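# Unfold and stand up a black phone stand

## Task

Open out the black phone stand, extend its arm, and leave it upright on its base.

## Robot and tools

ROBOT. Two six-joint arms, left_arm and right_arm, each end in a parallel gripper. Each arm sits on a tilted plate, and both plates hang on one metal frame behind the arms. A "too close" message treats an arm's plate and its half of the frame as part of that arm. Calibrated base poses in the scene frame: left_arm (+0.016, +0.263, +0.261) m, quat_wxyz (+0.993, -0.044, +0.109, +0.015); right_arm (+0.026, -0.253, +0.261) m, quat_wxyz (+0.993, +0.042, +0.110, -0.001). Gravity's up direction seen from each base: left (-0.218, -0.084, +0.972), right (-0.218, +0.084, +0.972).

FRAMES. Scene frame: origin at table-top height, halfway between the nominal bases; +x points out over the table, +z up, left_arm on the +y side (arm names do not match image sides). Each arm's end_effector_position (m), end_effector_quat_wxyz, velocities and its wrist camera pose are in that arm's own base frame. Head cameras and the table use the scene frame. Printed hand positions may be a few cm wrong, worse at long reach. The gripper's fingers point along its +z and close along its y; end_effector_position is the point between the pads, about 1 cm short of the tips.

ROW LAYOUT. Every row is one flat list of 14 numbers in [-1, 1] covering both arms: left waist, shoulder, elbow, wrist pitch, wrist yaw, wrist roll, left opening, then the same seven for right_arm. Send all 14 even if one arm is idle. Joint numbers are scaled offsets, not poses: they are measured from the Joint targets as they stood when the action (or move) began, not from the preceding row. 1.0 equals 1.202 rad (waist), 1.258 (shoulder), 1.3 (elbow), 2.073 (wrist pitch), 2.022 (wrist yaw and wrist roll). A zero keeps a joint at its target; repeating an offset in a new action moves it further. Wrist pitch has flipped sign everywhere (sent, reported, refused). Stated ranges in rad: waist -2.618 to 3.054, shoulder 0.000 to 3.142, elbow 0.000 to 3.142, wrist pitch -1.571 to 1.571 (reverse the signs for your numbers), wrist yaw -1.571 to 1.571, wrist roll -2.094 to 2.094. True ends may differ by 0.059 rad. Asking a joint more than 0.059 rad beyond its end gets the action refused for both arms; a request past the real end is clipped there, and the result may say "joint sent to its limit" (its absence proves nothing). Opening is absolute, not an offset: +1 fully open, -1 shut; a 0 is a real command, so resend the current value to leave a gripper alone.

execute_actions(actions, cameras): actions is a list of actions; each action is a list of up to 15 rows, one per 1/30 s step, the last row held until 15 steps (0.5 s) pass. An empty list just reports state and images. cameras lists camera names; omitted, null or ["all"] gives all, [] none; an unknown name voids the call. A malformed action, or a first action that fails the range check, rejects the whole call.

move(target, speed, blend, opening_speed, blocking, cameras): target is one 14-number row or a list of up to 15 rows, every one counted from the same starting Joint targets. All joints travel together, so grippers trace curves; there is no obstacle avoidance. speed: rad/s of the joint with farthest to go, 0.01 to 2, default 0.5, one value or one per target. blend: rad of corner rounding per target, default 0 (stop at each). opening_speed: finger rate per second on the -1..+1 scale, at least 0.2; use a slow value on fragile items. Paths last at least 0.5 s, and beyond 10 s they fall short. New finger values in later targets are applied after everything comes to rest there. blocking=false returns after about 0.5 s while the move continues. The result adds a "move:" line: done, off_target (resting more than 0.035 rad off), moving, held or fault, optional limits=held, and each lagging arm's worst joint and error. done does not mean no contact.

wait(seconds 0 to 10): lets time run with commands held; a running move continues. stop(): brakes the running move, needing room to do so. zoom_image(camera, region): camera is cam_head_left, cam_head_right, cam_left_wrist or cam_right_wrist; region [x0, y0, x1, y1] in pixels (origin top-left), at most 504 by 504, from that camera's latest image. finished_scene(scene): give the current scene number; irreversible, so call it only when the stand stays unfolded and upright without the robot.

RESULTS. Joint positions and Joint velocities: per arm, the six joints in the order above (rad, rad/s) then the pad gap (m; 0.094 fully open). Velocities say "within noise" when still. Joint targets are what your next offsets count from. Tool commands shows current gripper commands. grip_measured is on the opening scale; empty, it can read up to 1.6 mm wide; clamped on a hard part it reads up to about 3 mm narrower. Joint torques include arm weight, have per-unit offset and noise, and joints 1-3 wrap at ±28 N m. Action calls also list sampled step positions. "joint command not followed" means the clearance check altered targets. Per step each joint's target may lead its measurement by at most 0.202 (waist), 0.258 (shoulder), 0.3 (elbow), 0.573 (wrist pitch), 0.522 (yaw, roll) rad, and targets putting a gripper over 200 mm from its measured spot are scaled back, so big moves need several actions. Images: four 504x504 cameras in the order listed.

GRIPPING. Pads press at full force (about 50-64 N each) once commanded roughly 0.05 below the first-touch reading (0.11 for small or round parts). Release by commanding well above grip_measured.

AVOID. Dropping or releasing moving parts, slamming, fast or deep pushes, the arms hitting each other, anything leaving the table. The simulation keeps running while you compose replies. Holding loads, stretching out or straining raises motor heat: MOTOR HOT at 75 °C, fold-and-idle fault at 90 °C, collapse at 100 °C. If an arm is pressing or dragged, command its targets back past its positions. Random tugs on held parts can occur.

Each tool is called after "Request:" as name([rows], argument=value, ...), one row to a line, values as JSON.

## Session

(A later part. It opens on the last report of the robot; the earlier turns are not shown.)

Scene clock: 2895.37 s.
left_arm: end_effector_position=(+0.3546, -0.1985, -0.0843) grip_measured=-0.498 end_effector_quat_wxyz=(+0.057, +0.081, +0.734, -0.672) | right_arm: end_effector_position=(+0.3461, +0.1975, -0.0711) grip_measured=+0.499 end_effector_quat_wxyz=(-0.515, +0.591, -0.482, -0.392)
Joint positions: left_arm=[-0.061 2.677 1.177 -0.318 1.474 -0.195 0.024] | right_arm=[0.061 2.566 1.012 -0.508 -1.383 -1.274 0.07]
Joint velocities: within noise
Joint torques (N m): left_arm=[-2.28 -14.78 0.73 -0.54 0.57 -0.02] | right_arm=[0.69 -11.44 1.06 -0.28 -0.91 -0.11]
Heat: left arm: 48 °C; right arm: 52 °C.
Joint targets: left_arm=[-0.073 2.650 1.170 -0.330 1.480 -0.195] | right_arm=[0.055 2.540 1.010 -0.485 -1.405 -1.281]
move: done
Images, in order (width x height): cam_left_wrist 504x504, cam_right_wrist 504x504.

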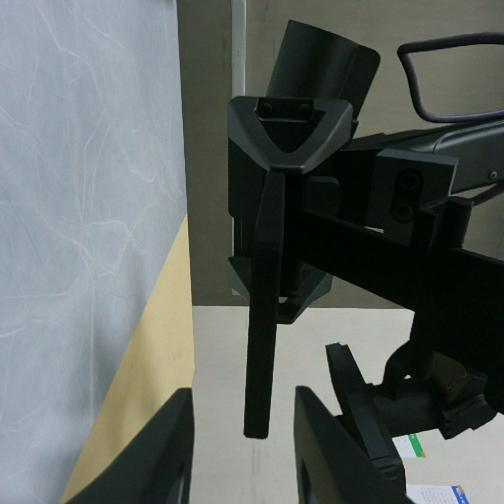

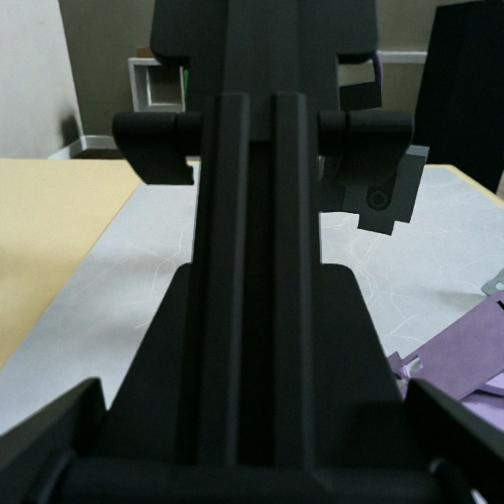

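Request:
move(target=[-0.0366,0.0572,-0.0177,-0.1737,-0.0173,-0.1459,-0.5,0,0,0,0,0,0,0.25], speed=0.25, cameras=["cam_left_wrist","cam_right_wrist"])

Scene clock: 2911.67 s.
left_arm: end_effector_position=(+0.3654, -0.2153, -0.0815) grip_measured=-0.498 end_effector_quat_wxyz=(+0.068, +0.090, +0.736, -0.668) | right_arm: end_effector_position=(+0.3461, +0.1975, -0.0711) grip_measured=+0.499 end_effector_quat_wxyz=(-0.515, +0.591, -0.482, -0.392)
Joint positions: left_arm=[-0.105 2.695 1.154 -0.681 1.441 -0.49 0.024] | right_arm=[0.061 2.566 1.012 -0.508 -1.383 -1.274 0.07]
Joint velocities: within noise
Joint torques (N m): left_arm=[-2.51 -10.04 0.88 -0.99 0.55 -0.01] | right_arm=[0.83 -11.49 1.17 -0.3 -0.89 -0.1]
Heat: left arm: 49 °C; right arm: 52 °C.
Joint targets: left_arm=[-0.117 2.722 1.147 -0.690 1.445 -0.490] | right_arm=[0.055 2.540 1.010 -0.485 -1.405 -1.281]
move: done
Images, in order (width x height): cam_left_wrist 504x504, cam_right_wrist 504x504.

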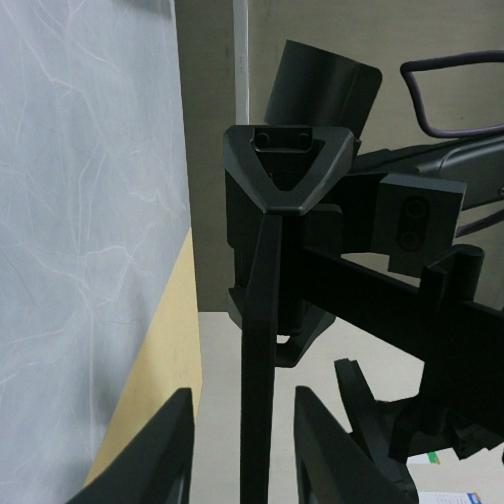

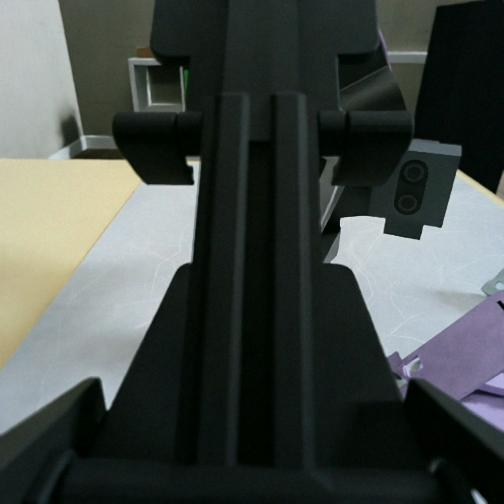

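Request:
zoom_image(camera="cam_left_wrist", region=[150, 180, 350, 504])

Request:
zoom_image(camera="cam_right_wrist", region=[90, 60, 490, 420])

Scaled by 1.556 from the camera's 504x504 image, which has a finer 720x720 frame.

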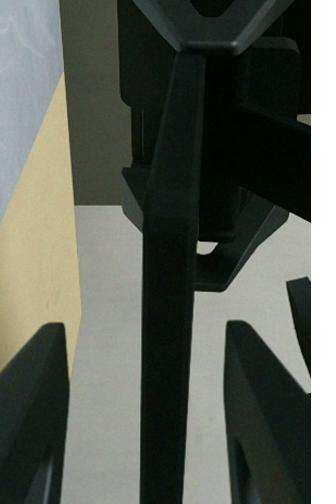

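Scaled by 1.260 from the camera's 504x504 image, which has a finer 720x720 frame.

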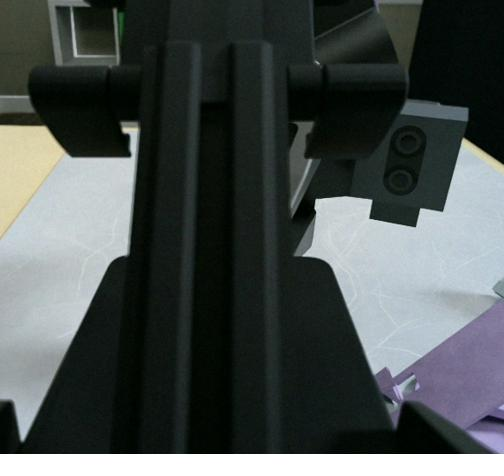

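Request:
move(target=[0,-0.006,0,0,0,0,-0.95,0,0,0,0,0,0,0.25], opening_speed=0.5, cameras=["cam_left_wrist","cam_right_wrist"])

Scene clock: 2921.53 s.
left_arm: end_effector_position=(+0.3655, -0.2153, -0.0815) grip_measured=-0.948 end_effector_quat_wxyz=(+0.068, +0.090, +0.736, -0.668) | right_arm: end_effector_position=(+0.3461, +0.1975, -0.0711) grip_measured=+0.499 end_effector_quat_wxyz=(-0.515, +0.591, -0.482, -0.392)
Joint positions: left_arm=[-0.105 2.695 1.154 -0.681 1.44 -0.491 0.002] | right_arm=[0.061 2.566 1.012 -0.508 -1.383 -1.274 0.07]
Joint velocities: within noise
Joint torques (N m): left_arm=[-2.41 -10.59 0.95 -0.97 0.51 0] | right_arm=[0.72 -11.3 1.1 -0.27 -0.93 -0.12]
Heat: left arm: 48 °C; right arm: 52 °C.
Joint targets: left_arm=[-0.117 2.715 1.147 -0.690 1.445 -0.490] | right_arm=[0.055 2.540 1.010 -0.485 -1.405 -1.281]
move: done
Images, in order (width x height): cam_left_wrist 504x504, cam_right_wrist 504x504.

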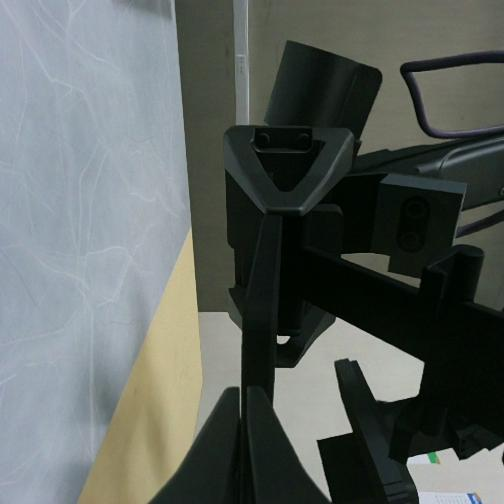

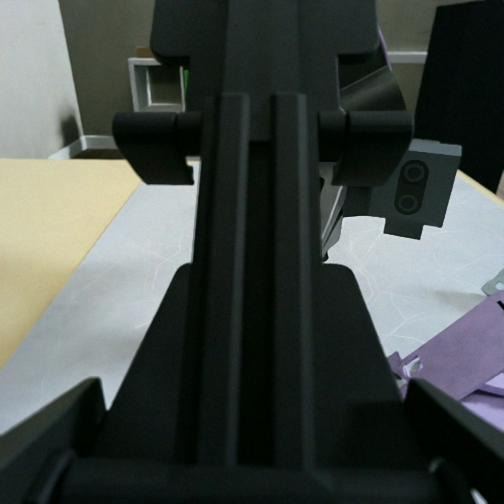

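Request:
move(target=[0,0,0,0,0,0,-0.5,0,0,0,0,0,0,0.25], opening_speed=2, cameras=["cam_left_wrist"])

Request:
zoom_image(camera="cam_left_wrist", region=[200, 120, 320, 320])

Request:
zoom_image(camera="cam_left_wrist", region=[200, 304, 320, 504])

Scene clock: 2935.47 s.
left_arm: end_effector_position=(+0.3656, -0.2153, -0.0816) grip_measured=-0.502 end_effector_quat_wxyz=(+0.068, +0.090, +0.736, -0.668) | right_arm: end_effector_position=(+0.3461, +0.1975, -0.0711) grip_measured=+0.499 end_effector_quat_wxyz=(-0.515, +0.591, -0.482, -0.392)
Joint positions: left_arm=[-0.105 2.695 1.154 -0.682 1.44 -0.491 0.023] | right_arm=[0.061 2.566 1.012 -0.508 -1.383 -1.274 0.07]
Joint velocities: within noise
Joint torques (N m): left_arm=[-2.51 -10.61 0.84 -0.99 0.54 0.05] | right_arm=[0.73 -11.37 1.05 -0.3 -0.91 -0.09]
Heat: left arm: 48 °C; right arm: 52 °C.
Joint targets: left_arm=[-0.117 2.715 1.147 -0.690 1.445 -0.490] | right_arm=[0.055 2.540 1.010 -0.485 -1.405 -1.281]
move: done
Images, in order (width x height): cam_left_wrist 504x504.

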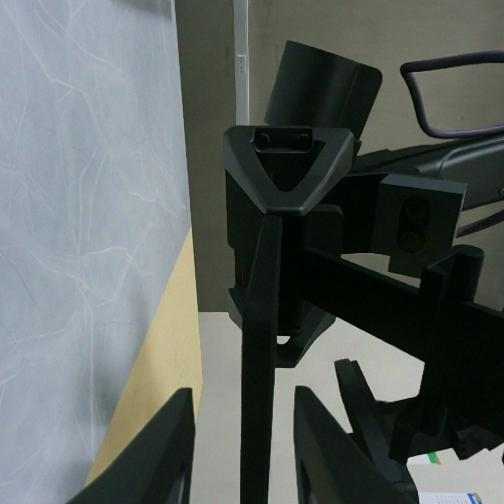

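Scaled by 2.520 from the camera's 504x504 image, which has a finer 720x720 frame.

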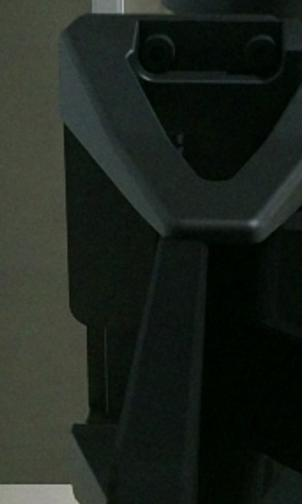

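Scaled by 2.520 from the camera's 504x504 image, which has a finer 720x720 frame.

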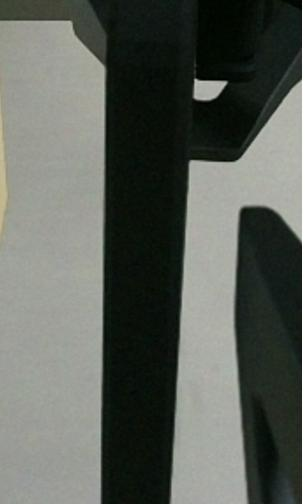

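Request:
move(target=[-0.0458,0.0405,-0.0508,-0.1775,-0.0198,-0.1301,-0.5,0,0,0,0,0,0,0.25], speed=0.2, cameras=["cam_left_wrist","cam_right_wrist"])

Request:
zoom_image(camera="cam_left_wrist", region=[150, 180, 350, 504])

Scene clock: 2957.13 s.
left_arm: end_effector_position=(+0.3527, -0.2338, -0.0836) grip_measured=-0.502 end_effector_quat_wxyz=(+0.068, +0.090, +0.734, -0.669) | right_arm: end_effector_position=(+0.3461, +0.1975, -0.0711) grip_measured=+0.499 end_effector_quat_wxyz=(-0.515, +0.591, -0.482, -0.392)
Joint positions: left_arm=[-0.16 2.739 1.087 -1.049 1.403 -0.753 0.023] | right_arm=[0.061 2.566 1.012 -0.508 -1.383 -1.274 0.07]
Joint velocities: within noise
Joint torques (N m): left_arm=[-2.66 -9.62 0.7 -1.28 0.39 0.03] | right_arm=[0.66 -11.38 0.88 -0.28 -0.9 -0.12]
Heat: left arm: 48 °C; right arm: 53 °C.
Joint targets: left_arm=[-0.172 2.766 1.081 -1.058 1.405 -0.753] | right_arm=[0.055 2.540 1.010 -0.485 -1.405 -1.281]
move: done
Images, in order (width x height): cam_left_wrist 504x504, cam_right_wrist 504x504.

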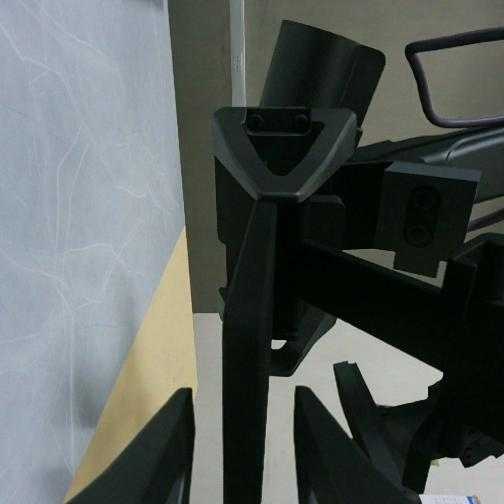

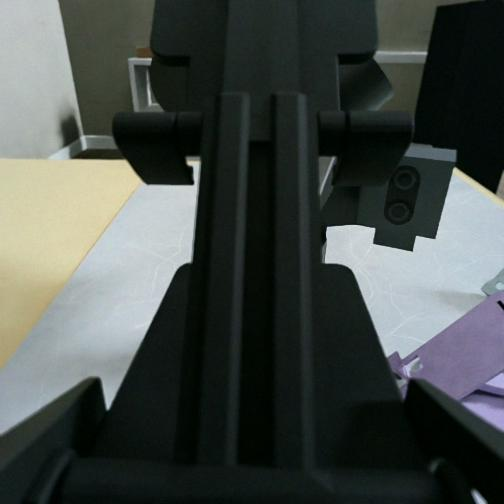

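Scaled by 1.556 from the camera's 504x504 image, which has a finer 720x720 frame.

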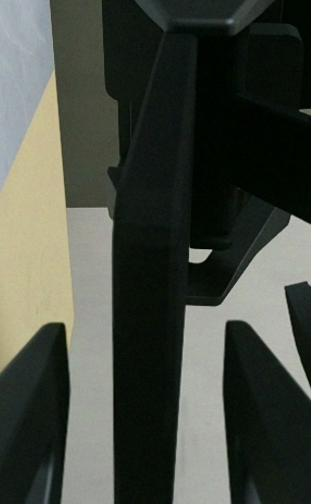

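Request:
move(target=[-0.0491,0.0374,-0.0138,-0.1066,-0.0252,-0.0781,-0.5,0,0,0,0,0,0,0.25], speed=0.2, cameras=["cam_left_wrist","cam_right_wrist"])

Request:
zoom_image(camera="cam_left_wrist", region=[150, 180, 350, 504])

Scene clock: 2971.17 s.
left_arm: end_effector_position=(+0.3424, -0.2536, -0.0875) grip_measured=-0.502 end_effector_quat_wxyz=(+0.067, +0.091, +0.734, -0.670) | right_arm: end_effector_position=(+0.3461, +0.1975, -0.0711) grip_measured=+0.499 end_effector_quat_wxyz=(-0.515, +0.591, -0.482, -0.392)
Joint positions: left_arm=[-0.219 2.786 1.069 -1.271 1.354 -0.911 0.023] | right_arm=[0.061 2.566 1.012 -0.508 -1.383 -1.274 0.07]
Joint velocities: within noise
Joint torques (N m): left_arm=[-2.63 -9.55 0.36 -1.35 0.35 0.07] | right_arm=[0.68 -11.38 0.98 -0.31 -0.91 -0.11]
Heat: left arm: 47 °C; right arm: 53 °C.
Joint targets: left_arm=[-0.231 2.813 1.063 -1.279 1.354 -0.911] | right_arm=[0.055 2.540 1.010 -0.485 -1.405 -1.281]
move: done
Images, in order (width x height): cam_left_wrist 504x504, cam_right_wrist 504x504.

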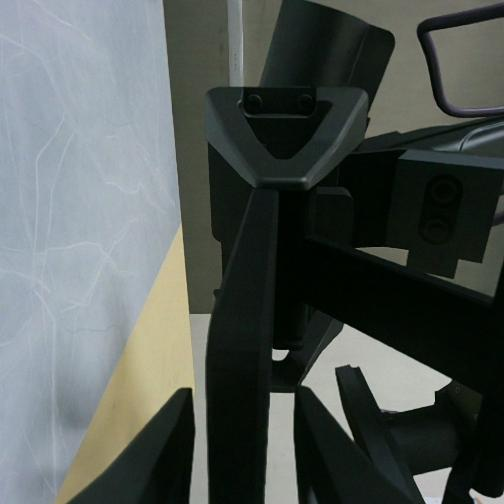

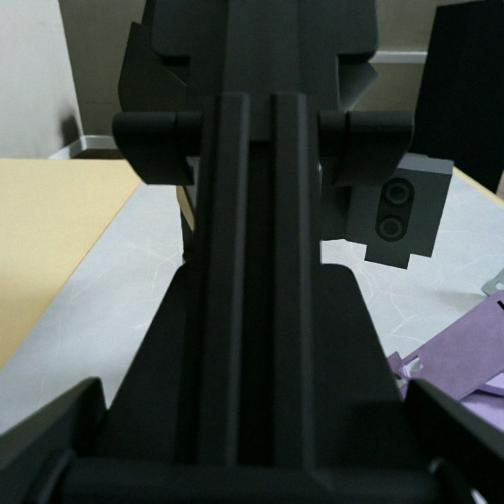

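Scaled by 1.556 from the camera's 504x504 image, which has a finer 720x720 frame.

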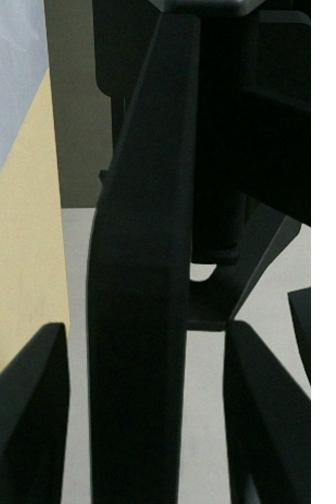

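Request:
move(target=[0,0,0,0,0,0,-0.95,0,0,0,0,0,0,0.25], opening_speed=0.5, cameras=["cam_left_wrist","cam_right_wrist"])

Scene clock: 2977.47 s.
left_arm: end_effector_position=(+0.3421, -0.2538, -0.0854) grip_measured=-0.838 end_effector_quat_wxyz=(+0.070, +0.096, +0.731, -0.672) | right_arm: end_effector_position=(+0.3464, +0.1974, -0.0721) grip_measured=+0.498 end_effector_quat_wxyz=(-0.515, +0.592, -0.483, -0.390)
Joint positions: left_arm=[-0.219 2.786 1.069 -1.287 1.36 -0.915 0.008] | right_arm=[0.061 2.566 1.012 -0.506 -1.377 -1.277 0.07]
Joint velocities: within noise
Joint torques (N m): left_arm=[-2.56 -9.36 0.27 -1.27 0.25 0.07] | right_arm=[0.73 -11.38 1.11 -0.32 -0.98 -0.08]
Heat: left arm: 48 °C; right arm: 53 °C.
Joint targets: left_arm=[-0.231 2.813 1.063 -1.279 1.354 -0.911] | right_arm=[0.055 2.540 1.010 -0.485 -1.405 -1.281]
move: done
Images, in order (width x height): cam_left_wrist 504x504, cam_right_wrist 504x504.

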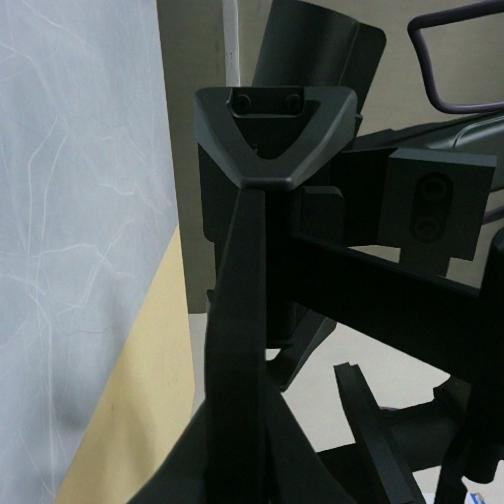

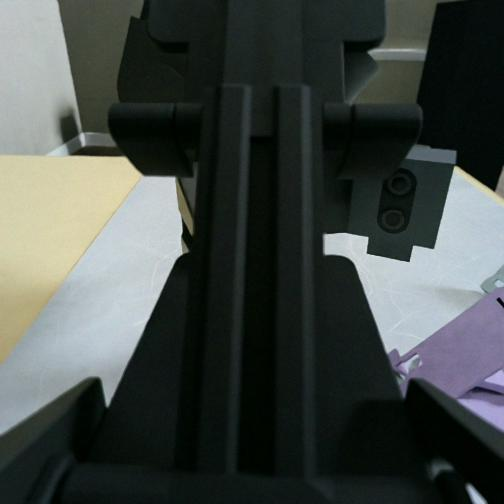

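Request:
move(target=[0,0,0,0,0,0,-0.95,0,0,0,0,0,0,1.0], opening_speed=1, cameras=["cam_left_wrist","cam_right_wrist"])

Scene clock: 3027.13 s.
left_arm: end_effector_position=(+0.3439, -0.2538, -0.0876) grip_measured=-0.842 end_effector_quat_wxyz=(+0.073, +0.091, +0.734, -0.669) | right_arm: end_effector_position=(+0.3465, +0.1974, -0.0712) grip_measured=+0.997 end_effector_quat_wxyz=(-0.516, +0.592, -0.481, -0.390)
Joint positions: left_arm=[-0.22 2.789 1.069 -1.287 1.344 -0.916 0.007] | right_arm=[0.061 2.564 1.012 -0.506 -1.38 -1.279 0.094]
Joint velocities: within noise
Joint torques (N m): left_arm=[-2.82 -9.7 0.34 -1.25 0.4 0.06] | right_arm=[0.73 -11.36 1.17 -0.33 -0.91 -0.11]
Heat: left arm: 48 °C; right arm: 54 °C.
Joint targets: left_arm=[-0.231 2.813 1.063 -1.279 1.354 -0.911] | right_arm=[0.055 2.540 1.010 -0.485 -1.405 -1.281]
move: done
Images, in order (width x height): cam_left_wrist 504x504, cam_right_wrist 504x504.

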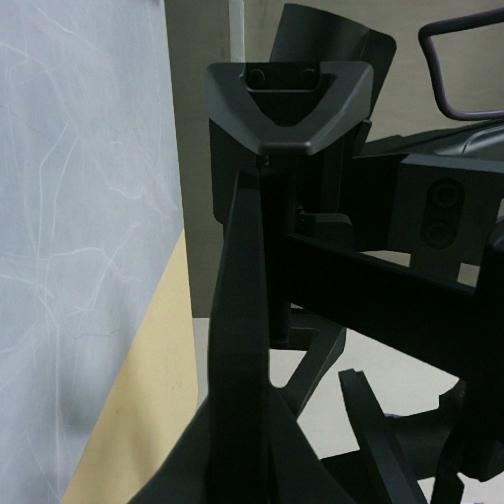

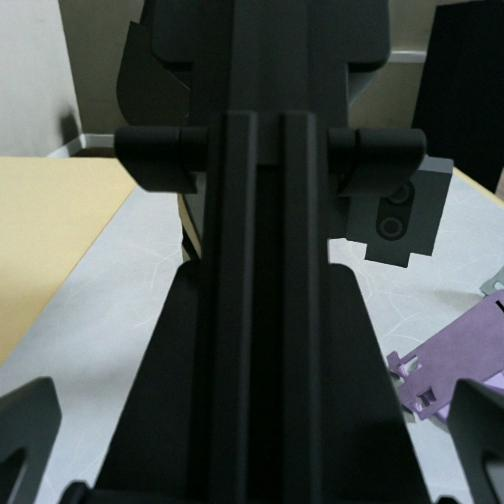

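Request:
move([
  [0,0,0,0,0,0,-0.95,0.0083,-0.1089,-0.0692,0.001,0.0025,0.0227,1.0],
  [0,0,0,0,0,0,-0.95,0.018,-0.21,-0.130,0.002,0.006,0.055,1.0],
], speed=0.2, blend=0.02)

Scene clock: 3033.77 s.
left_arm: end_effector_position=(+0.3440, -0.2538, -0.0877) grip_measured=-0.842 end_effector_quat_wxyz=(+0.074, +0.090, +0.734, -0.669) | right_arm: end_effector_position=(+0.3343, +0.1991, -0.0033) grip_measured=+0.997 end_effector_quat_wxyz=(-0.523, +0.588, -0.480, -0.388)
Joint positions: left_arm=[-0.22 2.789 1.069 -1.287 1.343 -0.916 0.007] | right_arm=[0.068 2.297 0.852 -0.506 -1.381 -1.177 0.094]
Joint velocities: within noise
Joint torques (N m): left_arm=[-2.76 -9.63 0.49 -1.27 0.42 0.08] | right_arm=[1.78 -10.67 1.31 -0.39 -0.76 0.03]
Heat: left arm: 48 °C; right arm: 53 °C.
Joint targets: left_arm=[-0.231 2.813 1.063 -1.279 1.354 -0.911] | right_arm=[0.077 2.276 0.840 -0.481 -1.393 -1.169]
move: done

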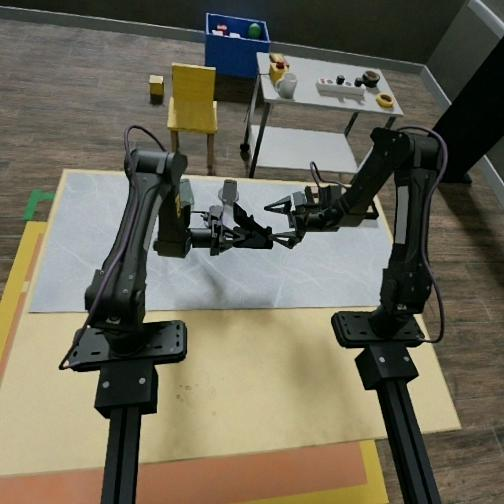

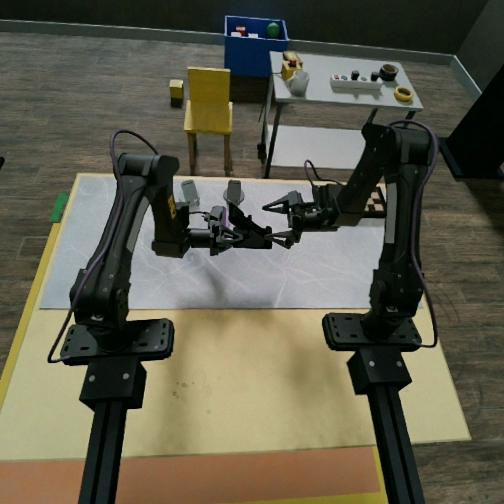

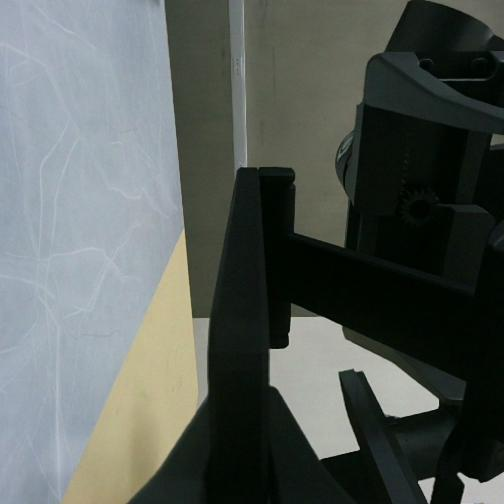

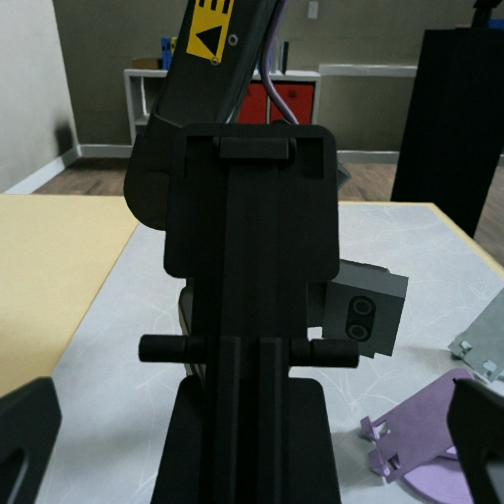

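Request:
move([
  [0,0,0,0,0,0,-0.95,0.0042,-0.124,-0.0423,0.0174,0.0025,0.0218,1.0],
  [0,0,0,0,0,0,-0.95,0.1148,-0.0366,-0.0638,-0.2045,0.0559,0.1949,1.0],
], speed=0.4, blend=0.03, cameras=["cam_left_wrist","cam_right_wrist"])

Scene clock: 3068.23 s.
left_arm: end_effector_position=(+0.3440, -0.2538, -0.0877) grip_measured=-0.842 end_effector_quat_wxyz=(+0.074, +0.090, +0.734, -0.669) | right_arm: end_effector_position=(+0.3307, +0.2449, +0.0367) grip_measured=+0.997 end_effector_quat_wxyz=(-0.530, +0.592, -0.471, -0.383)
Joint positions: left_arm=[-0.22 2.789 1.069 -1.287 1.343 -0.916 0.007] | right_arm=[0.207 2.199 0.77 -0.902 -1.28 -0.783 0.094]
Joint velocities: within noise
Joint torques (N m): left_arm=[-2.66 -9.7 0.51 -1.26 0.43 0.05] | right_arm=[1.91 -6.86 1.69 -1.07 -0.45 0.05]
Heat: left arm: 46 °C; right arm: 54 °C.
Joint targets: left_arm=[-0.231 2.813 1.063 -1.279 1.354 -0.911] | right_arm=[0.215 2.230 0.757 -0.905 -1.280 -0.776]
move: done
Images, in order (width x height): cam_left_wrist 504x504, cam_right_wrist 504x504.

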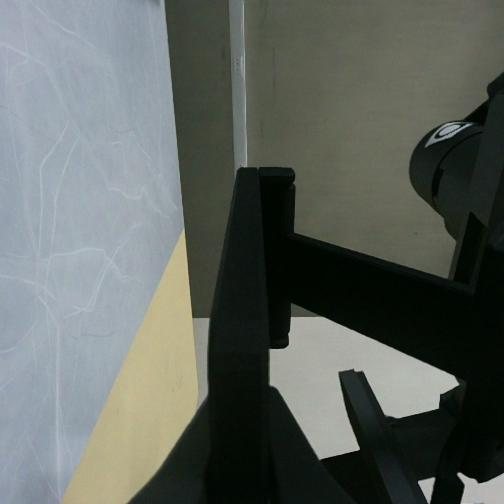

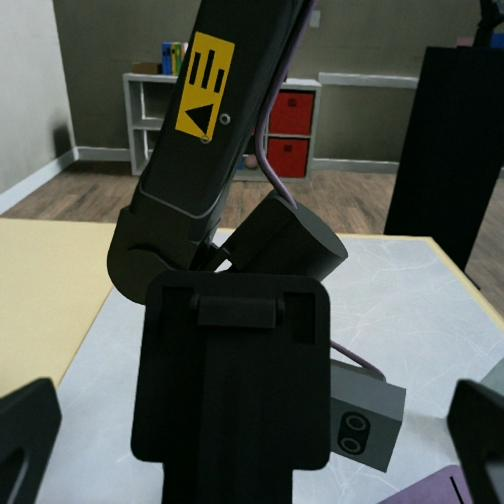

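Request:
move(target=[0,0,0,0,0,0,-0.95,0.1331,0.0811,0.0462,-0.1148,0.0752,0.0910,1.0], speed=0.25, cameras=["cam_left_wrist","cam_right_wrist"])

Scene clock: 3087.13 s.
left_arm: end_effector_position=(+0.3440, -0.2538, -0.0877) grip_measured=-0.842 end_effector_quat_wxyz=(+0.074, +0.090, +0.734, -0.669) | right_arm: end_effector_position=(+0.3258, +0.2993, +0.0247) grip_measured=+0.997 end_effector_quat_wxyz=(-0.530, +0.593, -0.472, -0.381)
Joint positions: left_arm=[-0.22 2.789 1.069 -1.287 1.343 -0.916 0.007] | right_arm=[0.368 2.3 0.805 -1.139 -1.13 -0.599 0.094]
Joint velocities: within noise
Joint torques (N m): left_arm=[-2.52 -9.84 0.38 -1.26 0.44 0.07] | right_arm=[2.15 -6.98 3.86 -1.31 -0.32 0.06]
Heat: left arm: 46 °C; right arm: 49 °C.
Joint targets: left_arm=[-0.231 2.813 1.063 -1.279 1.354 -0.911] | right_arm=[0.375 2.332 0.818 -1.143 -1.128 -0.591]
move: done
Images, in order (width x height): cam_left_wrist 504x504, cam_right_wrist 504x504.

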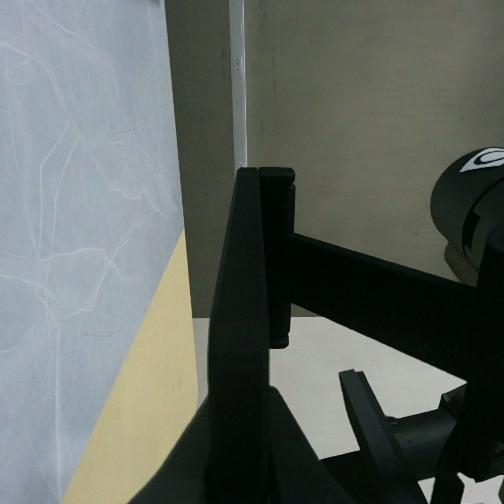

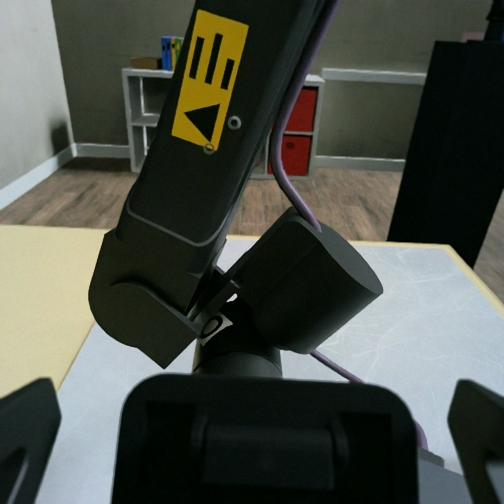

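Request:
move(target=[0,0,0,0,0,0,-0.95,0,0,0,0,0,0,0.15], opening_speed=0.7, cameras=["cam_left_wrist","cam_right_wrist"])

Scene clock: 3093.60 s.
left_arm: end_effector_position=(+0.3440, -0.2538, -0.0877) grip_measured=-0.842 end_effector_quat_wxyz=(+0.074, +0.091, +0.734, -0.669) | right_arm: end_effector_position=(+0.3269, +0.2993, +0.0252) grip_measured=+0.319 end_effector_quat_wxyz=(-0.532, +0.592, -0.473, -0.379)
Joint positions: left_arm=[-0.22 2.789 1.069 -1.287 1.343 -0.916 0.007] | right_arm=[0.368 2.3 0.805 -1.145 -1.125 -0.597 0.062]
Joint velocities: within noise
Joint torques (N m): left_arm=[-2.35 -9.66 0.38 -1.22 0.43 0.07] | right_arm=[2.25 -7.01 3.77 -1.25 -0.38 0.02]
Heat: left arm: 45 °C; right arm: 49 °C.
Joint targets: left_arm=[-0.231 2.813 1.063 -1.279 1.354 -0.911] | right_arm=[0.375 2.332 0.818 -1.143 -1.128 -0.591]
move: done
Images, in order (width x height): cam_left_wrist 504x504, cam_right_wrist 504x504.

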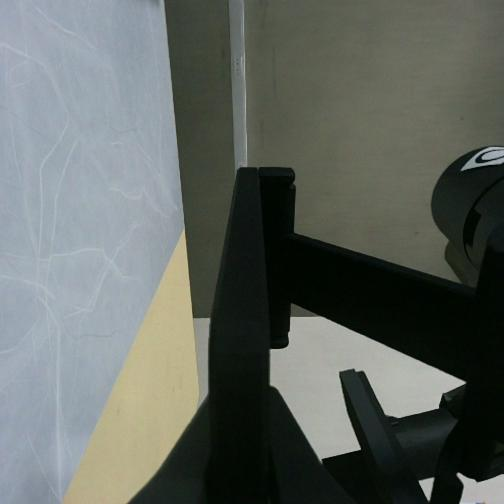

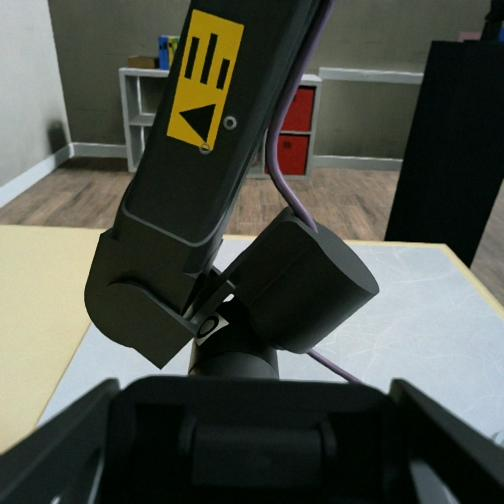

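Request:
move(target=[0,0,0,0,0,0,-0.95,-0.0516,-0.1049,-0.0446,0.0463,-0.0346,-0.0267,0.15], speed=0.1, cameras=["cam_left_wrist","cam_right_wrist"])

Scene clock: 3129.90 s.
left_arm: end_effector_position=(+0.3398, -0.2617, -0.0885) grip_measured=-0.842 end_effector_quat_wxyz=(+0.067, +0.093, +0.735, -0.668) | right_arm: end_effector_position=(+0.3235, +0.2858, +0.0284) grip_measured=+0.318 end_effector_quat_wxyz=(-0.522, +0.592, -0.483, -0.379)
Joint positions: left_arm=[-0.243 2.789 1.069 -1.287 1.332 -0.924 0.007] | right_arm=[0.336 2.244 0.771 -1.054 -1.145 -0.644 0.062]
Joint velocities: within noise
Joint torques (N m): left_arm=[-0.57 -9.88 0.54 -1.24 0.56 0.12] | right_arm=[-0.28 -12.55 1.81 -1.17 -1 -0.06]
Heat: left arm: 45 °C; right arm: 47 °C.
Joint targets: left_arm=[-0.231 2.813 1.063 -1.279 1.354 -0.911] | right_arm=[0.313 2.200 0.760 -1.047 -1.198 -0.645]
move: off_target (right_arm); right_arm: the wrist yaw is farthest, 0.053 rad from its target
Images, in order (width x height): cam_left_wrist 504x504, cam_right_wrist 504x504.

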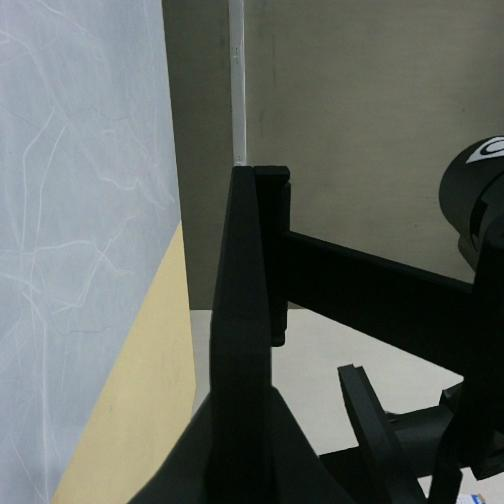

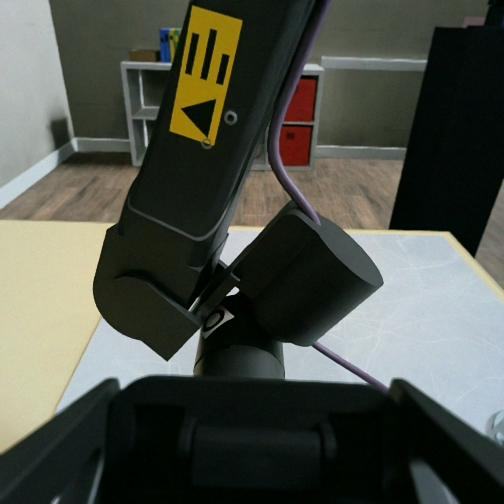

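Request:
move(target=[0,0,0,0,0,0,-0.95,-0.0524,-0.0644,-0.0254,0.0555,-0.0277,-0.0361,0.15], speed=0.1, cameras=["cam_left_wrist","cam_right_wrist"])

Scene clock: 3135.17 s.
left_arm: end_effector_position=(+0.3411, -0.2640, -0.0895) grip_measured=-0.842 end_effector_quat_wxyz=(+0.070, +0.089, +0.738, -0.665) | right_arm: end_effector_position=(+0.3213, +0.2662, +0.0404) grip_measured=+0.318 end_effector_quat_wxyz=(-0.521, +0.593, -0.483, -0.378)
Joint positions: left_arm=[-0.25 2.789 1.069 -1.29 1.314 -0.93 0.007] | right_arm=[0.281 2.164 0.738 -0.942 -1.195 -0.715 0.062]
Joint velocities: within noise
Joint torques (N m): left_arm=[-0.21 -9.73 0.38 -1.22 0.74 0.2] | right_arm=[-1.06 -12.21 1.98 -1.05 -1.14 -0.07]
Heat: left arm: 45 °C; right arm: 49 °C.
Joint targets: left_arm=[-0.231 2.813 1.063 -1.279 1.354 -0.911] | right_arm=[0.250 2.119 0.727 -0.932 -1.254 -0.718]
move: off_target (left_arm, right_arm); left_arm: the wrist yaw is farthest, 0.040 rad from its target; right_arm: the wrist yaw is farthest, 0.059 rad from its target
Images, in order (width x height): cam_left_wrist 504x504, cam_right_wrist 504x504.

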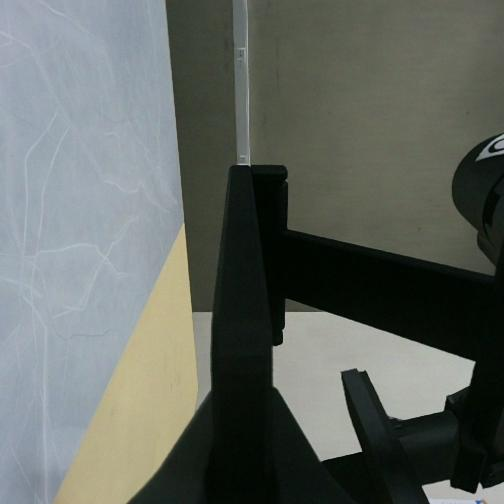

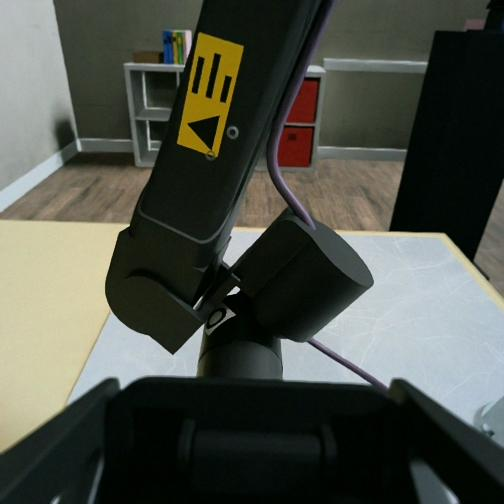

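Request:
move(target=[0,0,0,0,0,0,-0.95,-0.0599,-0.0548,-0.0077,0.082,-0.0302,-0.0593,0.15], speed=0.12, cameras=["cam_left_wrist","cam_right_wrist"])

Request:
move(target=[0,0,0,0,0,0,-0.95,-0.0383,-0.0262,0.0085,0.0714,-0.0183,-0.0544,0.15], speed=0.12, cameras=["cam_left_wrist","cam_right_wrist"])

Scene clock: 3140.10 s.
left_arm: end_effector_position=(+0.3439, -0.2639, -0.0908) grip_measured=-0.842 end_effector_quat_wxyz=(+0.075, +0.084, +0.741, -0.662) | right_arm: end_effector_position=(+0.3194, +0.2440, +0.0531) grip_measured=+0.317 end_effector_quat_wxyz=(-0.523, +0.597, -0.475, -0.381)
Joint positions: left_arm=[-0.25 2.789 1.069 -1.29 1.297 -0.929 0.007] | right_arm=[0.212 2.09 0.729 -0.78 -1.269 -0.828 0.062]
Joint velocities: within noise
Joint torques (N m): left_arm=[-0.24 -9.7 0.34 -1.22 0.89 0.23] | right_arm=[-1.58 -11.64 2.36 -0.8 -1.04 -0.14]
Heat: left arm: 45 °C; right arm: 51 °C.
Joint targets: left_arm=[-0.231 2.813 1.063 -1.279 1.354 -0.911] | right_arm=[0.178 2.050 0.717 -0.762 -1.315 -0.839]
move: off_target (left_arm, right_arm); left_arm: the wrist yaw is farthest, 0.057 rad from its target; right_arm: the wrist yaw is farthest, 0.046 rad from its target
Images, in order (width x height): cam_left_wrist 504x504, cam_right_wrist 504x504.

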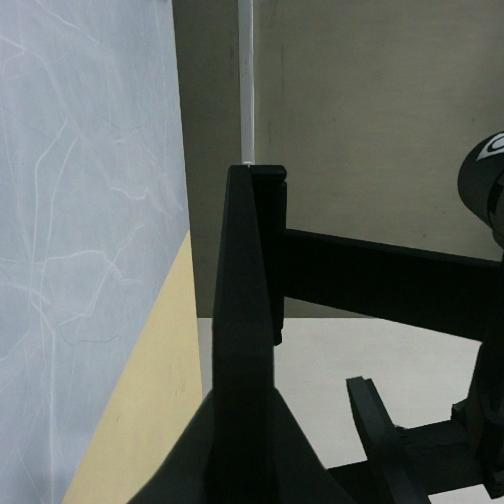

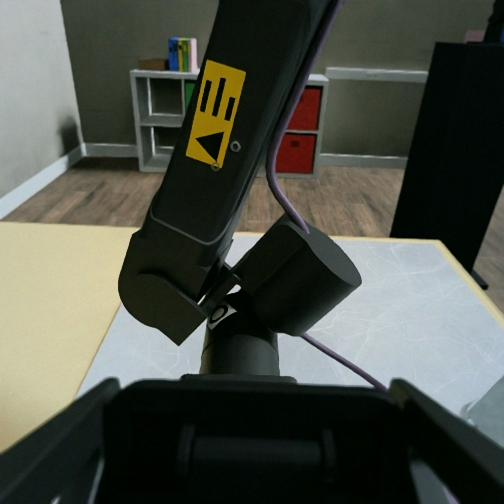

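Scene clock: 3141.83 s.
left_arm: end_effector_position=(+0.3449, -0.2639, -0.0912) grip_measured=-0.842 end_effector_quat_wxyz=(+0.080, +0.086, +0.742, -0.660) | right_arm: end_effector_position=(+0.3166, +0.2293, +0.0582) grip_measured=+0.315 end_effector_quat_wxyz=(-0.525, +0.600, -0.468, -0.382)
Joint positions: left_arm=[-0.25 2.789 1.069 -1.29 1.291 -0.92 0.007] | right_arm=[0.167 2.05 0.729 -0.646 -1.316 -0.938 0.062]
Joint velocities: within noise
Joint torques (N m): left_arm=[0.02 -9.65 0.57 -1.2 0.98 0.06] | right_arm=[-1.73 -10.86 3.26 -0.58 -0.94 -0.17]
Heat: left arm: 45 °C; right arm: 52 °C.
Joint targets: left_arm=[-0.231 2.813 1.063 -1.279 1.354 -0.911] | right_arm=[0.132 2.017 0.728 -0.614 -1.352 -0.948]
move: off_target (left_arm, right_arm); left_arm: the wrist yaw is farthest, 0.063 rad from its target; right_arm: the wrist yaw is farthest, 0.036 rad from its target
Images, in order (width x height): cam_left_wrist 504x504, cam_right_wrist 504x504.

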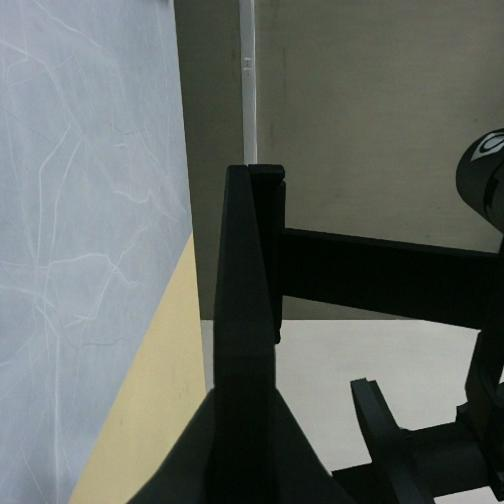

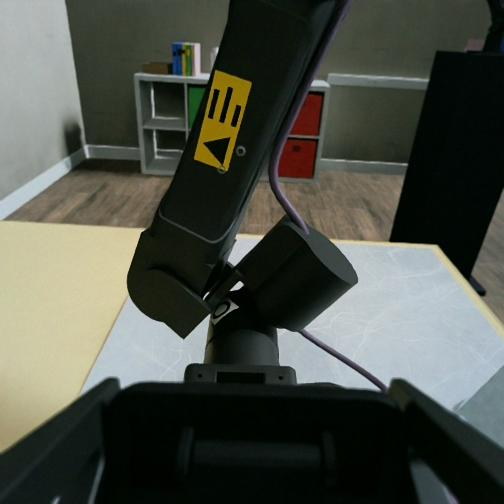

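Request:
move(target=[0,0,0,0,0,0,-0.95,-0.0682,-0.0278,0.0362,0.178,-0.0282,-0.1434,0.15], speed=0.2, cameras=["cam_left_wrist","cam_right_wrist"])

Scene clock: 3161.33 s.
left_arm: end_effector_position=(+0.3453, -0.2647, -0.0929) grip_measured=-0.842 end_effector_quat_wxyz=(+0.084, +0.087, +0.744, -0.657) | right_arm: end_effector_position=(+0.3116, +0.2032, +0.0628) grip_measured=+0.314 end_effector_quat_wxyz=(-0.528, +0.601, -0.459, -0.386)
Joint positions: left_arm=[-0.253 2.789 1.069 -1.281 1.281 -0.905 0.007] | right_arm=[0.084 2.008 0.768 -0.291 -1.392 -1.23 0.062]
Joint velocities: within noise
Joint torques (N m): left_arm=[0.28 -9.74 0.54 -1.34 1.09 -0.09] | right_arm=[-1.74 -10.39 4.1 -0.2 -0.83 -0.11]
Heat: left arm: 45 °C; right arm: 54 °C.
Joint targets: left_arm=[-0.231 2.813 1.063 -1.279 1.354 -0.911] | right_arm=[0.050 1.982 0.775 -0.245 -1.409 -1.238]
move: off_target (left_arm, right_arm); left_arm: the wrist yaw is farthest, 0.073 rad from its target; right_arm: the wrist pitch is farthest, 0.046 rad from its target
Images, in order (width x height): cam_left_wrist 504x504, cam_right_wrist 504x504.

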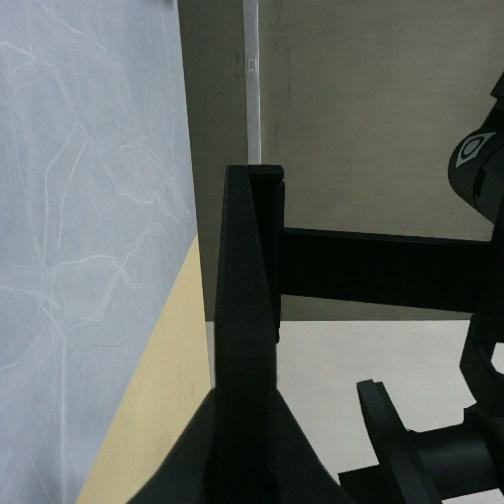

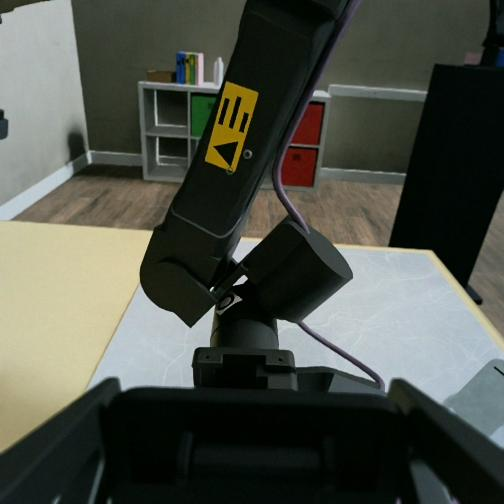

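Request:
move(target=[0,0,0,0,0,0,-0.95,-0.0383,0.0064,0.0538,0.1423,-0.0104,-0.1187,0.15], speed=0.2, cameras=["cam_left_wrist","cam_right_wrist"])

Scene clock: 3177.70 s.
left_arm: end_effector_position=(+0.3454, -0.2647, -0.0934) grip_measured=-0.842 end_effector_quat_wxyz=(+0.084, +0.086, +0.744, -0.657) | right_arm: end_effector_position=(+0.3110, +0.1892, +0.0651) grip_measured=+0.314 end_effector_quat_wxyz=(-0.529, +0.600, -0.458, -0.388)
Joint positions: left_arm=[-0.253 2.789 1.069 -1.278 1.279 -0.904 0.007] | right_arm=[0.038 2.008 0.834 0.014 -1.42 -1.468 0.062]
Joint velocities: within noise
Joint torques (N m): left_arm=[0.14 -9.81 0.58 -1.37 1.11 -0.02] | right_arm=[-1.96 -9.72 4.56 0.01 -0.77 -0.13]
Heat: left arm: 45 °C; right arm: 54 °C.
Joint targets: left_arm=[-0.231 2.813 1.063 -1.279 1.354 -0.911] | right_arm=[0.004 1.990 0.844 0.050 -1.430 -1.478]
move: off_target (left_arm, right_arm); left_arm: the wrist yaw is farthest, 0.075 rad from its target; right_arm: the wrist pitch is farthest, 0.036 rad from its target
Images, in order (width x height): cam_left_wrist 504x504, cam_right_wrist 504x504.

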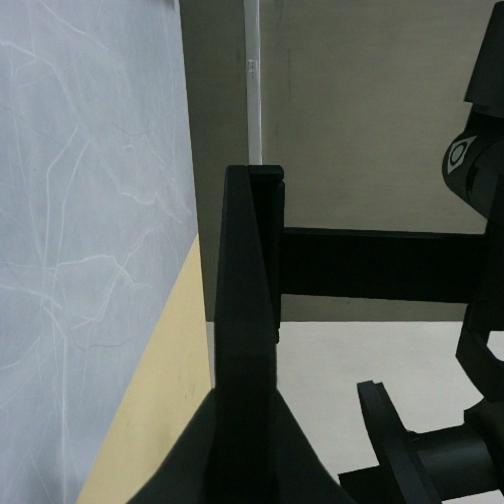

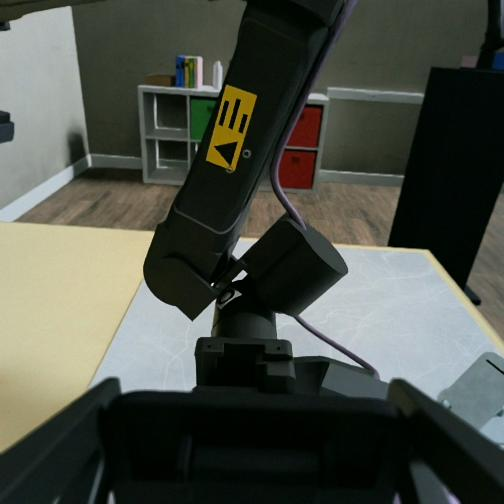

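Request:
move([
  [0,0,0,0,0,0,-0.95,0.0266,0.008,-0.004,-0.0145,0.0052,0,0.15],
  [0,0,0,0,0,0,-0.95,0.0266,0.008,-0.004,-0.0145,0.0052,0,0.75],
], speed=0.2, opening_speed=0.7, cameras=["cam_left_wrist","cam_right_wrist"])

Scene clock: 3186.03 s.
left_arm: end_effector_position=(+0.3429, -0.2574, -0.0906) grip_measured=-0.842 end_effector_quat_wxyz=(+0.072, +0.087, +0.738, -0.665) | right_arm: end_effector_position=(+0.3113, +0.1895, +0.0643) grip_measured=+0.747 end_effector_quat_wxyz=(-0.528, +0.602, -0.458, -0.385)
Joint positions: left_arm=[-0.231 2.79 1.068 -1.277 1.325 -0.912 0.007] | right_arm=[0.04 2.008 0.834 0.013 -1.414 -1.472 0.082]
Joint velocities: within noise
Joint torques (N m): left_arm=[-1.51 -9.99 0.55 -1.41 0.62 0.05] | right_arm=[0.59 -9.03 3.9 -0.27 -0.74 -0.12]
Heat: left arm: 45 °C; right arm: 53 °C.
Joint targets: left_arm=[-0.231 2.813 1.063 -1.279 1.354 -0.911] | right_arm=[0.036 2.000 0.839 0.020 -1.419 -1.478]
move: done
Images, in order (width x height): cam_left_wrist 504x504, cam_right_wrist 504x504.

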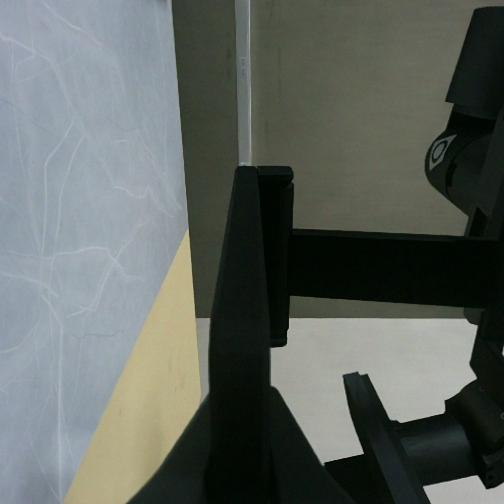

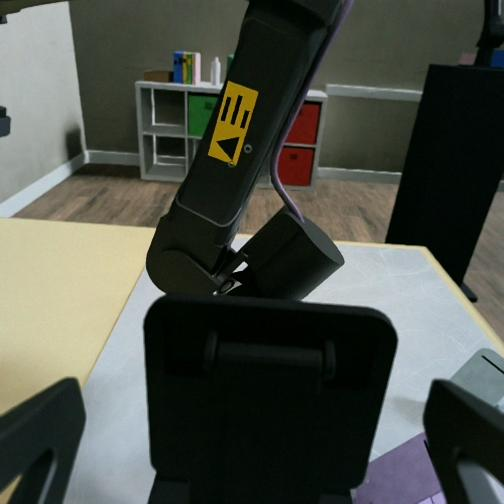

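Request:
zoom_image(camera="cam_left_wrist", region=[240, 150, 504, 400])

Request:
zoom_image(camera="cam_right_wrist", region=[100, 260, 450, 504])

Scaled by 1.909 from the camera's 504x504 image, which has a finer 720x720 frame.

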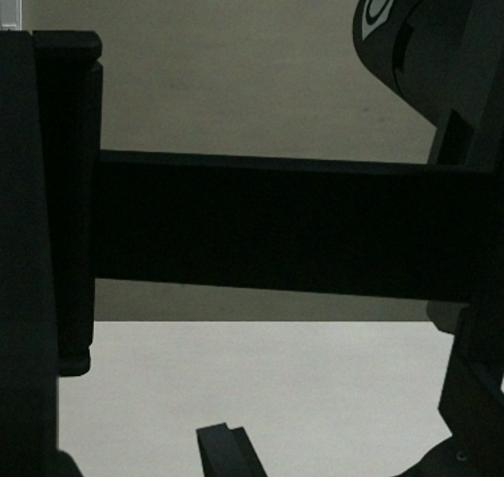

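Scaled by 1.440 from the camera's 504x504 image, which has a finer 720x720 frame.

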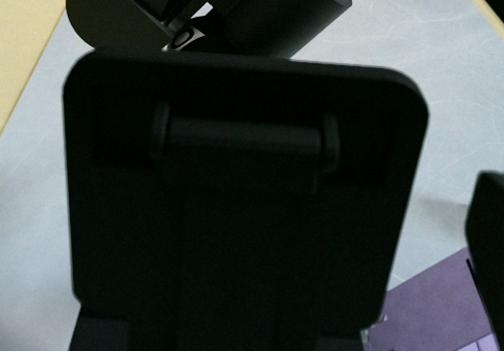

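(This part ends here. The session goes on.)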